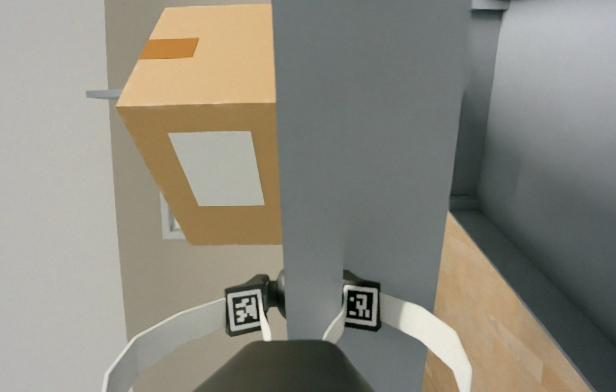

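Scene clock: 325.47 s.
earlier move: r1 contact_stop
r1.base_odometry: x=-1.128 y=+1.254 heading=-1.907
r1.turned_by_wheels: +0.114
r1.turned_by_imu: +0.121
r1.base_tilt: forward=-1.6 right=+1.3
r1.lidar_m: 2.18 0.25 0.25 0.25 0.39 3.89 1.24 2.38 2.81 3.46 1.09 3.33
r1.base_status: translate_m contact_stop (by the wheels' count: +0.425 of +0.500); strafe_m contact_stop (by the wheels' count: +0.273 of +0.350)
r1.joint_positions: lift_m=+0.600 arm_m=+0.150 wrist_yaw_rad=+0.149 wrist_pitch_rad=+0.002 wrist_roll_rad=+0.000 gripper_m=-0.020
r1.joint_status: not commanded
r1.measured_speeds: all 0
r1.on_its_own: the wheels are slack since a contact_stop
r1.motor_effort: lift_m=+20(20) arm_m=-4(5) wheel_0=+0(19) wheel_1=+0(35) wheel_2=+0(30)
r1.servo_current: wrist_yaw_rad=65(72) wrist_pitch_rad=46(52) wrist_roll_rad=65(78) gripper_m=39(52)
r1.contact_limits: arm_m 0.8; translate_m 1
r1.hand_pose: x=+0.6191 y=-0.0437 z=+0.7775 quat_wxyz=(+0.997, +0.000, +0.001, +0.074) (m; r1's base frame)
r1.wrist_depth_mm: - - - - - - - / - - - - - - - / - - - - - - - / - - - - - - - / - - - - - - - / - - 182 198 - - - / - 139 172 163 154 1756 1808
r2.base_odometry: x=-0.511 y=-1.216 heading=-2.027
r2.turned_by_wheels: +0.000
r2.turned_by_imu: +0.001
r2.base_tilt: forward=-0.8 right=+0.1
r2.lidar_m: 0.42 0.50 2.37 2.33 2.49 2.78 2.69 2.90 2.45 2.39 2.58 0.39
r2.base_status: done
r2.joint_positions: lift_m=+0.684 arm_m=+0.000 wrist_yaw_rad=+0.002 wrist_pitch_rad=+0.002 wrist_roll_rad=+1.569 gripper_m=-0.019
r2.joint_status: not commanded
r2.measured_speeds: all 0
r2.motor_effort: lift_m=+21(21) arm_m=+4(5) wheel_0=+7(15) wheel_1=-3(9) wheel_2=+0(4)
r2.servo_current: wrist_yaw_rad=52(59) wrist_pitch_rad=39(52) wrist_roll_rad=46(65) gripper_m=91(111)
r2.contact_limits: strafe_m 0.8
r2.hand_pose: x=+0.4594 y=-0.0869 z=+0.8615 quat_wxyz=(+0.708, +0.706, +0.001, +0.000) (m; r2's base frame)
r2.wrist_depth_mm: - - 504 123 175 - - / - 455 427 128 185 - - / - - 445 136 196 - - / - - 539 146 208 - - / - - - 155 221 - - / - - 190 166 180 1708 512 / - - - - 251 - 1229
wait: 4.30 of 5 s (r1 has come to rest)
pictures: r1_head_camera, r1_head_left_camera, r1_head_right_camera, r2_head_camera
Images, in order (width x height): r1_head_camera 420x560, r1_head_left_camera 420x672, r1_head_right_camera 420x672, r2_head_camera 420x560.

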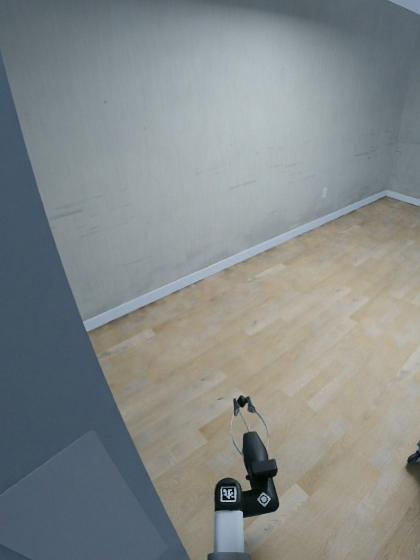

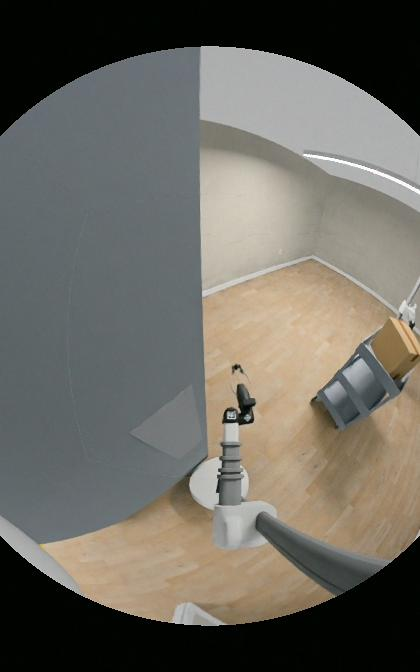

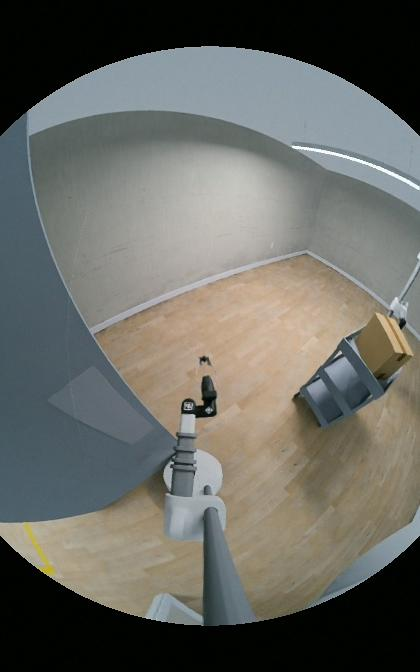

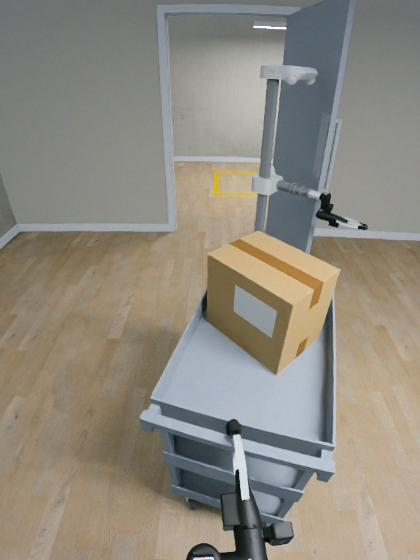

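move(
  blocking=false,
  cameras=[],
  r1={"base":{"translate_m":0.165,"strafe_m":0.19},"contact_limits":{"translate_m":1.0},"pace":"slow"},
  r2={"base":{"strafe_m":-0.1},"contact_limits":{"strafe_m":0.8},"pace":"slow"},
)

wait(
  seconds=2,
  cameras=[],
)

wait(
  seconds=2,
  cameras=["r1_head_left_camera","r1_head_right_camera","r2_head_camera","r2_head_left_camera"],
)

Scene clock: 338.53 s.
move: r1 moving; r2 moving
r1.base_odometry: x=-1.122 y=+1.243 heading=-1.907
r1.turned_by_wheels: -0.001
r1.turned_by_imu: -0.001
r1.base_tilt: forward=-1.6 right=+1.3
r1.lidar_m: 2.16 0.25 0.25 0.25 0.37 3.88 1.32 2.37 2.81 3.50 1.09 3.32
r1.base_status: translate_m moving; strafe_m moving
r1.joint_positions: lift_m=+0.600 arm_m=+0.150 wrist_yaw_rad=+0.149 wrist_pitch_rad=+0.002 wrist_roll_rad=+0.000 gripper_m=-0.020
r1.joint_status: not commanded
r1.measured_speeds: translate_m=+0.033 strafe_m=+0.037 rotate_rad=+0.002 lift_m=+0.000 arm_m=+0.000 wrist_yaw_rad=+0.000 wrist_pitch_rad=+0.000 wrist_roll_rad=+0.000
r1.motor_effort: lift_m=+20(20) arm_m=-4(4) wheel_0=-8(11) wheel_1=+11(12) wheel_2=-8(9)
r1.servo_current: wrist_yaw_rad=52(59) wrist_pitch_rad=33(46) wrist_roll_rad=39(65) gripper_m=39(52)
r1.contact_limits: arm_m 0.8; translate_m 1
r1.hand_pose: x=+0.6191 y=-0.0437 z=+0.7775 quat_wxyz=(+0.997, +0.000, +0.001, +0.074) (m; r1's base frame)
r1.wrist_depth_mm: - - - - - - - / - - - - - - - / - - - - - - - / - - - - - - - / - - - - - - - / - - 182 198 - - - / - 139 164 163 154 1756 1756
r2.base_odometry: x=-0.524 y=-1.209 heading=-2.027
r2.turned_by_wheels: +0.000
r2.turned_by_imu: +0.001
r2.base_tilt: forward=-0.7 right=+0.1
r2.lidar_m: 0.41 0.49 2.40 2.33 2.50 2.74 2.71 2.90 2.48 2.40 2.58 0.39
r2.base_status: strafe_m moving
r2.joint_positions: lift_m=+0.684 arm_m=+0.000 wrist_yaw_rad=+0.003 wrist_pitch_rad=+0.002 wrist_roll_rad=+1.569 gripper_m=-0.019
r2.joint_status: not commanded
r2.measured_speeds: translate_m=+0.000 strafe_m=-0.056 rotate_rad=-0.002 lift_m=+0.000 arm_m=+0.000 wrist_yaw_rad=+0.001 wrist_pitch_rad=+0.000 wrist_roll_rad=+0.000
r2.motor_effort: lift_m=+21(21) arm_m=+4(4) wheel_0=+13(17) wheel_1=-5(7) wheel_2=+0(2)
r2.servo_current: wrist_yaw_rad=46(52) wrist_pitch_rad=39(46) wrist_roll_rad=46(59) gripper_m=85(91)
r2.contact_limits: strafe_m 0.8
r2.hand_pose: x=+0.4595 y=-0.0867 z=+0.8615 quat_wxyz=(+0.708, +0.706, +0.001, +0.000) (m; r2's base frame)
r2.wrist_depth_mm: - - 512 124 177 - - / - 462 433 129 186 - - / - - 445 136 196 - - / - - 535 146 207 - - / - - - 155 221 - - / - - 191 166 182 1661 521 / - - - - 249 - 1255
pictures: none
No camera images: "cameras" was empty.

Scene clock: 340.17 s.
earlier move: r1 contact_stop; r2 done
r1.base_odometry: x=-1.132 y=+1.233 heading=-1.800
r1.turned_by_wheels: +0.108
r1.turned_by_imu: +0.106
r1.base_tilt: forward=-1.6 right=+1.3
r1.lidar_m: 2.10 0.25 0.25 0.25 0.47 1.32 1.31 2.78 2.86 1.09 1.05 2.90
r1.base_status: translate_m contact_stop; strafe_m contact_stop
r1.joint_positions: lift_m=+0.600 arm_m=+0.150 wrist_yaw_rad=+0.149 wrist_pitch_rad=+0.002 wrist_roll_rad=+0.000 gripper_m=-0.020
r1.joint_status: not commanded
r1.measured_speeds: all 0
r1.on_its_own: the wheels are slack since a contact_stop
r1.motor_effort: lift_m=+20(20) arm_m=-4(4) wheel_0=+3(26) wheel_1=+0(35) wheel_2=+0(31)
r1.servo_current: wrist_yaw_rad=46(72) wrist_pitch_rad=46(52) wrist_roll_rad=46(65) gripper_m=46(52)
r1.contact_limits: arm_m 0.8; translate_m 1
r1.hand_pose: x=+0.6191 y=-0.0437 z=+0.7775 quat_wxyz=(+0.997, +0.000, +0.001, +0.074) (m; r1's base frame)
r1.wrist_depth_mm: - - - - - - - / - - - - - - - / - - - - - - - / - - - - - - - / - - - - - - - / - - 182 198 - - - / - 133 164 162 154 1756 1756
r2.base_odometry: x=-0.600 y=-1.172 heading=-2.027
r2.turned_by_wheels: +0.000
r2.turned_by_imu: +0.000
r2.base_tilt: forward=-0.6 right=+0.1
r2.lidar_m: 0.42 0.47 2.46 2.43 2.56 2.79 2.71 2.90 2.38 2.30 2.48 0.41
r2.base_status: done
r2.joint_positions: lift_m=+0.684 arm_m=+0.000 wrist_yaw_rad=+0.003 wrist_pitch_rad=+0.002 wrist_roll_rad=+1.569 gripper_m=-0.019
r2.joint_status: not commanded
r2.measured_speeds: all 0
r2.motor_effort: lift_m=+21(21) arm_m=+4(4) wheel_0=+6(17) wheel_1=-3(8) wheel_2=+0(2)
r2.servo_current: wrist_yaw_rad=39(59) wrist_pitch_rad=39(46) wrist_roll_rad=52(59) gripper_m=85(98)
r2.contact_limits: strafe_m 0.8
r2.hand_pose: x=+0.4596 y=-0.0865 z=+0.8615 quat_wxyz=(+0.708, +0.706, +0.002, +0.001) (m; r2's base frame)
r2.wrist_depth_mm: - - - 140 193 647 - / - - 500 144 201 741 - / - - 445 150 208 - - / - - 500 156 216 809 - / - - 585 164 225 - - / - - 190 170 181 1708 - / - - - - 244 - 496
wait: 1.63 of 2 s (r2 has come to rest)
pictures: none
No camera images: "cameras" was empty.

not run: a stop that you did not command came earlier in this reply.

wait(
  seconds=0,
  cameras=["r1_head_left_camera","r1_head_right_camera","r2_head_camera","r2_head_left_camera"],
)

zoom_image(
  camera="r2_head_camera",
  region=[140, 0, 360, 250],
)

Scene clock: 346.83 s.
earlier move: r1 contact_stop
r1.base_odometry: x=-1.132 y=+1.233 heading=-1.800
r1.turned_by_wheels: +0.000
r1.turned_by_imu: +0.000
r1.base_tilt: forward=-1.6 right=+1.3
r1.lidar_m: 2.08 0.26 0.25 0.25 0.46 1.34 1.32 2.78 2.87 1.09 1.05 2.91
r1.base_status: translate_m contact_stop (by the wheels' count: +0.020 of +0.165); strafe_m contact_stop (by the wheels' count: +0.005 of +0.190)
r1.joint_positions: lift_m=+0.600 arm_m=+0.150 wrist_yaw_rad=+0.149 wrist_pitch_rad=+0.002 wrist_roll_rad=+0.000 gripper_m=-0.020
r1.joint_status: not commanded
r1.measured_speeds: all 0
r1.on_its_own: the wheels are slack since a contact_stop
r1.motor_effort: lift_m=+20(20) arm_m=-4(4) wheel_0=+0(26) wheel_1=+0(35) wheel_2=+0(31)
r1.servo_current: wrist_yaw_rad=39(72) wrist_pitch_rad=39(52) wrist_roll_rad=46(65) gripper_m=46(52)
r1.contact_limits: arm_m 0.8; translate_m 1
r1.hand_pose: x=+0.6191 y=-0.0437 z=+0.7775 quat_wxyz=(+0.997, +0.000, +0.001, +0.074) (m; r1's base frame)
r1.wrist_depth_mm: - - - - - - - / - - - - - - - / - - - - - - - / - - - - - - - / - - - - - - - / - - 182 193 - - - / - 133 163 163 154 1708 1863
r2.base_odometry: x=-0.600 y=-1.172 heading=-2.027
r2.turned_by_wheels: +0.000
r2.turned_by_imu: +0.000
r2.base_tilt: forward=-0.7 right=+0.1
r2.lidar_m: 0.41 0.44 2.50 2.43 2.57 2.77 2.74 2.89 2.36 2.31 2.48 0.41
r2.base_status: done
r2.joint_positions: lift_m=+0.684 arm_m=+0.000 wrist_yaw_rad=+0.003 wrist_pitch_rad=+0.002 wrist_roll_rad=+1.569 gripper_m=-0.019
r2.joint_status: not commanded
r2.measured_speeds: all 0
r2.motor_effort: lift_m=+21(21) arm_m=+4(4) wheel_0=+6(17) wheel_1=-3(8) wheel_2=+0(2)
r2.servo_current: wrist_yaw_rad=46(59) wrist_pitch_rad=39(46) wrist_roll_rad=52(59) gripper_m=85(98)
r2.contact_limits: strafe_m 0.8
r2.hand_pose: x=+0.4596 y=-0.0865 z=+0.8615 quat_wxyz=(+0.708, +0.706, +0.002, +0.001) (m; r2's base frame)
r2.wrist_depth_mm: - - - 140 193 634 - / - - 500 145 200 732 - / - - 445 150 209 - - / - - 500 156 216 809 - / - - 591 164 224 - - / - - 189 170 181 1708 - / - - - - 243 - 492
pictures: r1_head_left_camera, r1_head_right_camera, r2_head_camera, r2_head_left_camera
Images, in order (width x height): r1_head_left_camera 420x672, r1_head_right_camera 420x672, r2_head_camera 420x560, r2_head_left_camera 420x672.

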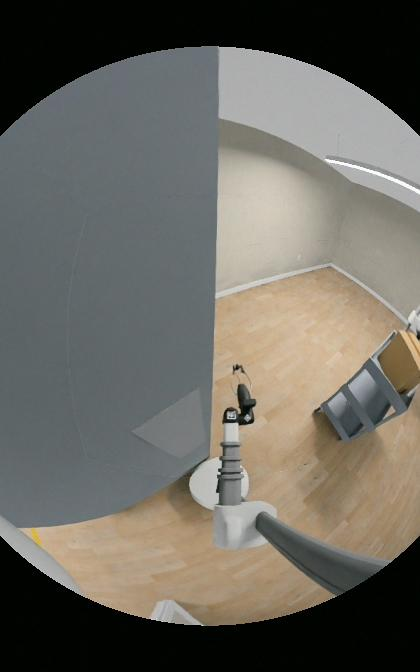

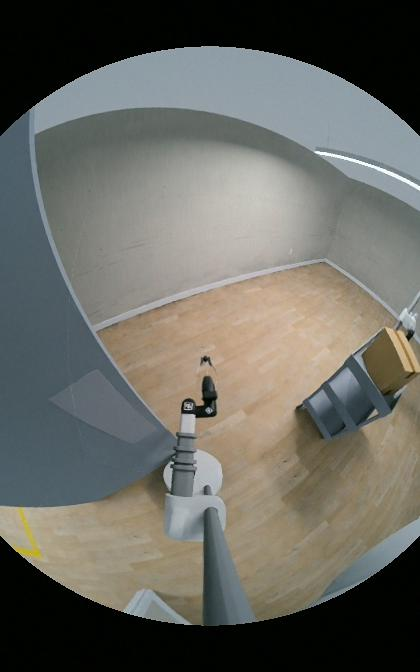

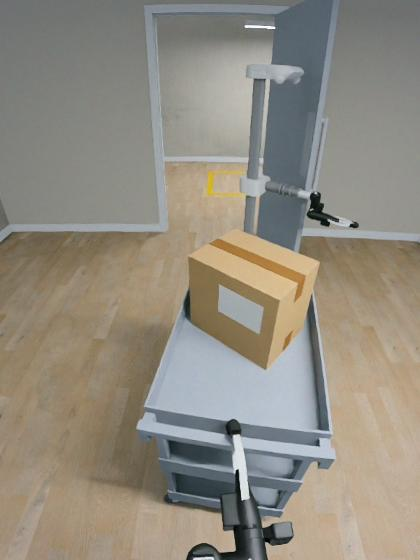

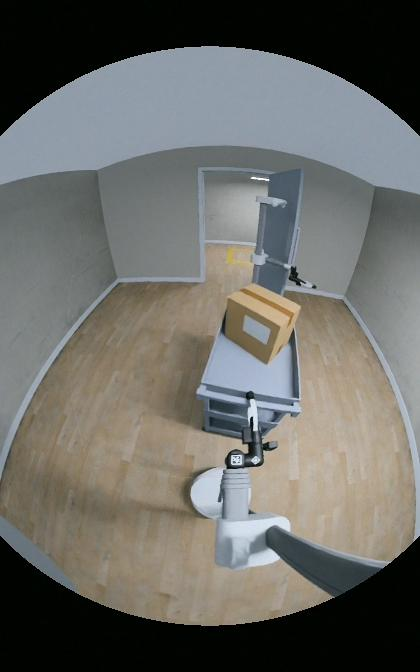

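Scaled by 2.016 from the camera's 420x560 image, which has a finer 1200x1600 frame.

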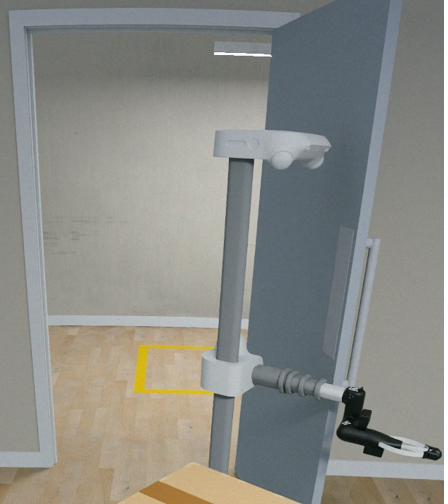

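move(
  blocking=false,
  cameras=[],
  r1={"base":{"rotate_rad":-2.1},"contact_limits":{"rotate_rad":1.0},"joints":{"arm_m":0.05,"wrist_yaw_rad":0.0}},
)

wait(
  seconds=3,
  cameras=["r1_head_left_camera","r2_head_camera"],
)

Scene clock: 364.67 s.
move: r1 moving
r1.base_odometry: x=-1.132 y=+1.233 heading=-2.051
r1.turned_by_wheels: -0.252
r1.turned_by_imu: -0.253
r1.base_tilt: forward=-1.6 right=+1.3
r1.lidar_m: 2.37 1.98 1.95 0.25 0.31 3.86 1.32 1.83 2.78 3.14 1.05 1.08
r1.base_status: rotate_rad moving
r1.joint_positions: lift_m=+0.600 arm_m=+0.099 wrist_yaw_rad=+0.003 wrist_pitch_rad=+0.002 wrist_roll_rad=+0.000 gripper_m=-0.020
r1.joint_status: arm_m moving; wrist_yaw_rad moving
r1.measured_speeds: translate_m=+0.000 strafe_m=+0.000 rotate_rad=-0.973 lift_m=+0.000 arm_m=-0.195 wrist_yaw_rad=-0.002 wrist_pitch_rad=+0.000 wrist_roll_rad=+0.000
r1.motor_effort: lift_m=+20(20) arm_m=-5(8) wheel_0=+6(9) wheel_1=+10(12) wheel_2=+5(6)
r1.servo_current: wrist_yaw_rad=46(98) wrist_pitch_rad=46(46) wrist_roll_rad=46(59) gripper_m=39(46)
r1.contact_limits: rotate_rad 1
r1.hand_pose: x=+0.5590 y=-0.0865 z=+0.7775 quat_wxyz=(+1.000, +0.000, +0.001, +0.002) (m; r1's base frame)
r1.wrist_depth_mm: - - - - - - - / - - - - - - - / - - - - - - - / - - - - - - - / - - - - - - - / - - 187 198 - - - / - 140 178 183 154 1808 1756
r2: as last shown
r2.lidar_m: 0.41 0.48 2.50 2.44 2.59 2.78 2.72 2.91 2.38 2.31 2.47 0.40
r2.motor_effort: lift_m=+20(21) arm_m=+4(4) wheel_0=+6(7) wheel_1=-3(4) wheel_2=+0(0)
r2.servo_current: wrist_yaw_rad=46(65) wrist_pitch_rad=46(46) wrist_roll_rad=65(65) gripper_m=85(91)
r2.contact_limits: strafe_m 0.8
r2.wrist_depth_mm: - - - 139 193 634 - / - - 504 145 202 750 - / - - 445 150 208 - - / - - 496 156 216 798 - / - - 591 164 224 - - / - - 189 170 182 1661 - / - - - - 244 - 492
pictures: none
No camera images: "cameras" was empty.

Scene clock: 366.50 s.
earlier move: r1 done
r1.base_odometry: x=-1.132 y=+1.233 heading=+2.384
r1.turned_by_wheels: -1.848
r1.turned_by_imu: -1.857
r1.base_tilt: forward=-1.6 right=+1.3
r1.lidar_m: 2.86 1.08 1.05 2.89 2.05 1.94 2.01 0.25 0.47 1.31 1.29 2.76
r1.base_status: done
r1.joint_positions: lift_m=+0.600 arm_m=+0.050 wrist_yaw_rad=+0.003 wrist_pitch_rad=+0.002 wrist_roll_rad=+0.000 gripper_m=-0.020
r1.joint_status: all done
r1.measured_speeds: all 0
r1.motor_effort: lift_m=+20(20) arm_m=-4(8) wheel_0=+0(9) wheel_1=+2(17) wheel_2=+6(8)
r1.servo_current: wrist_yaw_rad=33(98) wrist_pitch_rad=39(52) wrist_roll_rad=46(65) gripper_m=46(46)
r1.contact_limits: rotate_rad 1
r1.hand_pose: x=+0.5096 y=-0.0867 z=+0.7775 quat_wxyz=(+1.000, +0.000, +0.001, +0.001) (m; r1's base frame)
r1.wrist_depth_mm: - - - - - - - / - - - - - - - / - - - - - - - / - - - - - - - / - - - - - - - / - - - 198 - - - / 1983 1863 178 183 153 1756 1808
r2.base_odometry: x=-0.600 y=-1.172 heading=-2.027
r2.turned_by_wheels: +0.000
r2.turned_by_imu: +0.000
r2.base_tilt: forward=-0.7 right=+0.0
r2.lidar_m: 0.42 0.45 2.48 2.44 2.60 2.80 2.72 2.94 2.36 2.30 2.45 0.39
r2.base_status: not commanded
r2.joint_positions: lift_m=+0.684 arm_m=+0.000 wrist_yaw_rad=+0.003 wrist_pitch_rad=+0.002 wrist_roll_rad=+1.569 gripper_m=-0.019
r2.joint_status: not commanded
r2.measured_speeds: all 0
r2.motor_effort: lift_m=+21(21) arm_m=+4(4) wheel_0=+6(7) wheel_1=-3(4) wheel_2=+0(0)
r2.servo_current: wrist_yaw_rad=33(65) wrist_pitch_rad=39(46) wrist_roll_rad=46(65) gripper_m=85(91)
r2.contact_limits: strafe_m 0.8
r2.hand_pose: x=+0.4596 y=-0.0865 z=+0.8615 quat_wxyz=(+0.708, +0.706, +0.002, +0.001) (m; r2's base frame)
r2.wrist_depth_mm: - - - 140 193 640 - / - - 500 144 201 741 - / - - 445 150 208 - - / - - 500 156 216 820 - / - - 591 163 225 - - / - - 190 169 181 1661 - / - - - - 243 - 492
wait: 1.83 of 3 s (r1 has come to rest)
pictures: r1_head_left_camera, r2_head_camera
Images, in order (width x height): r1_head_left_camera 420x672, r2_head_camera 420x560.

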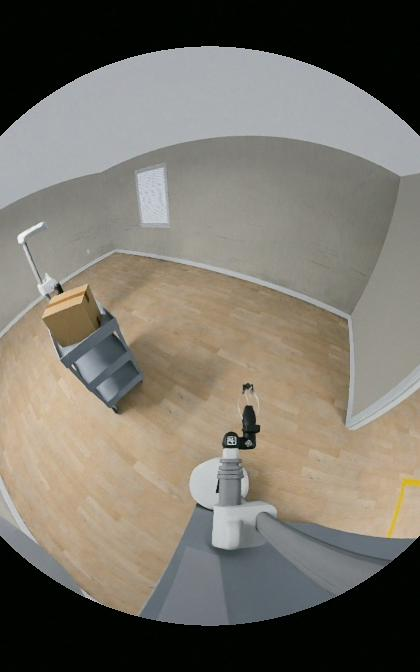

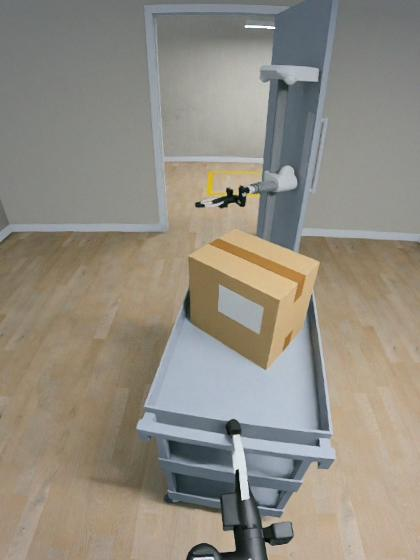

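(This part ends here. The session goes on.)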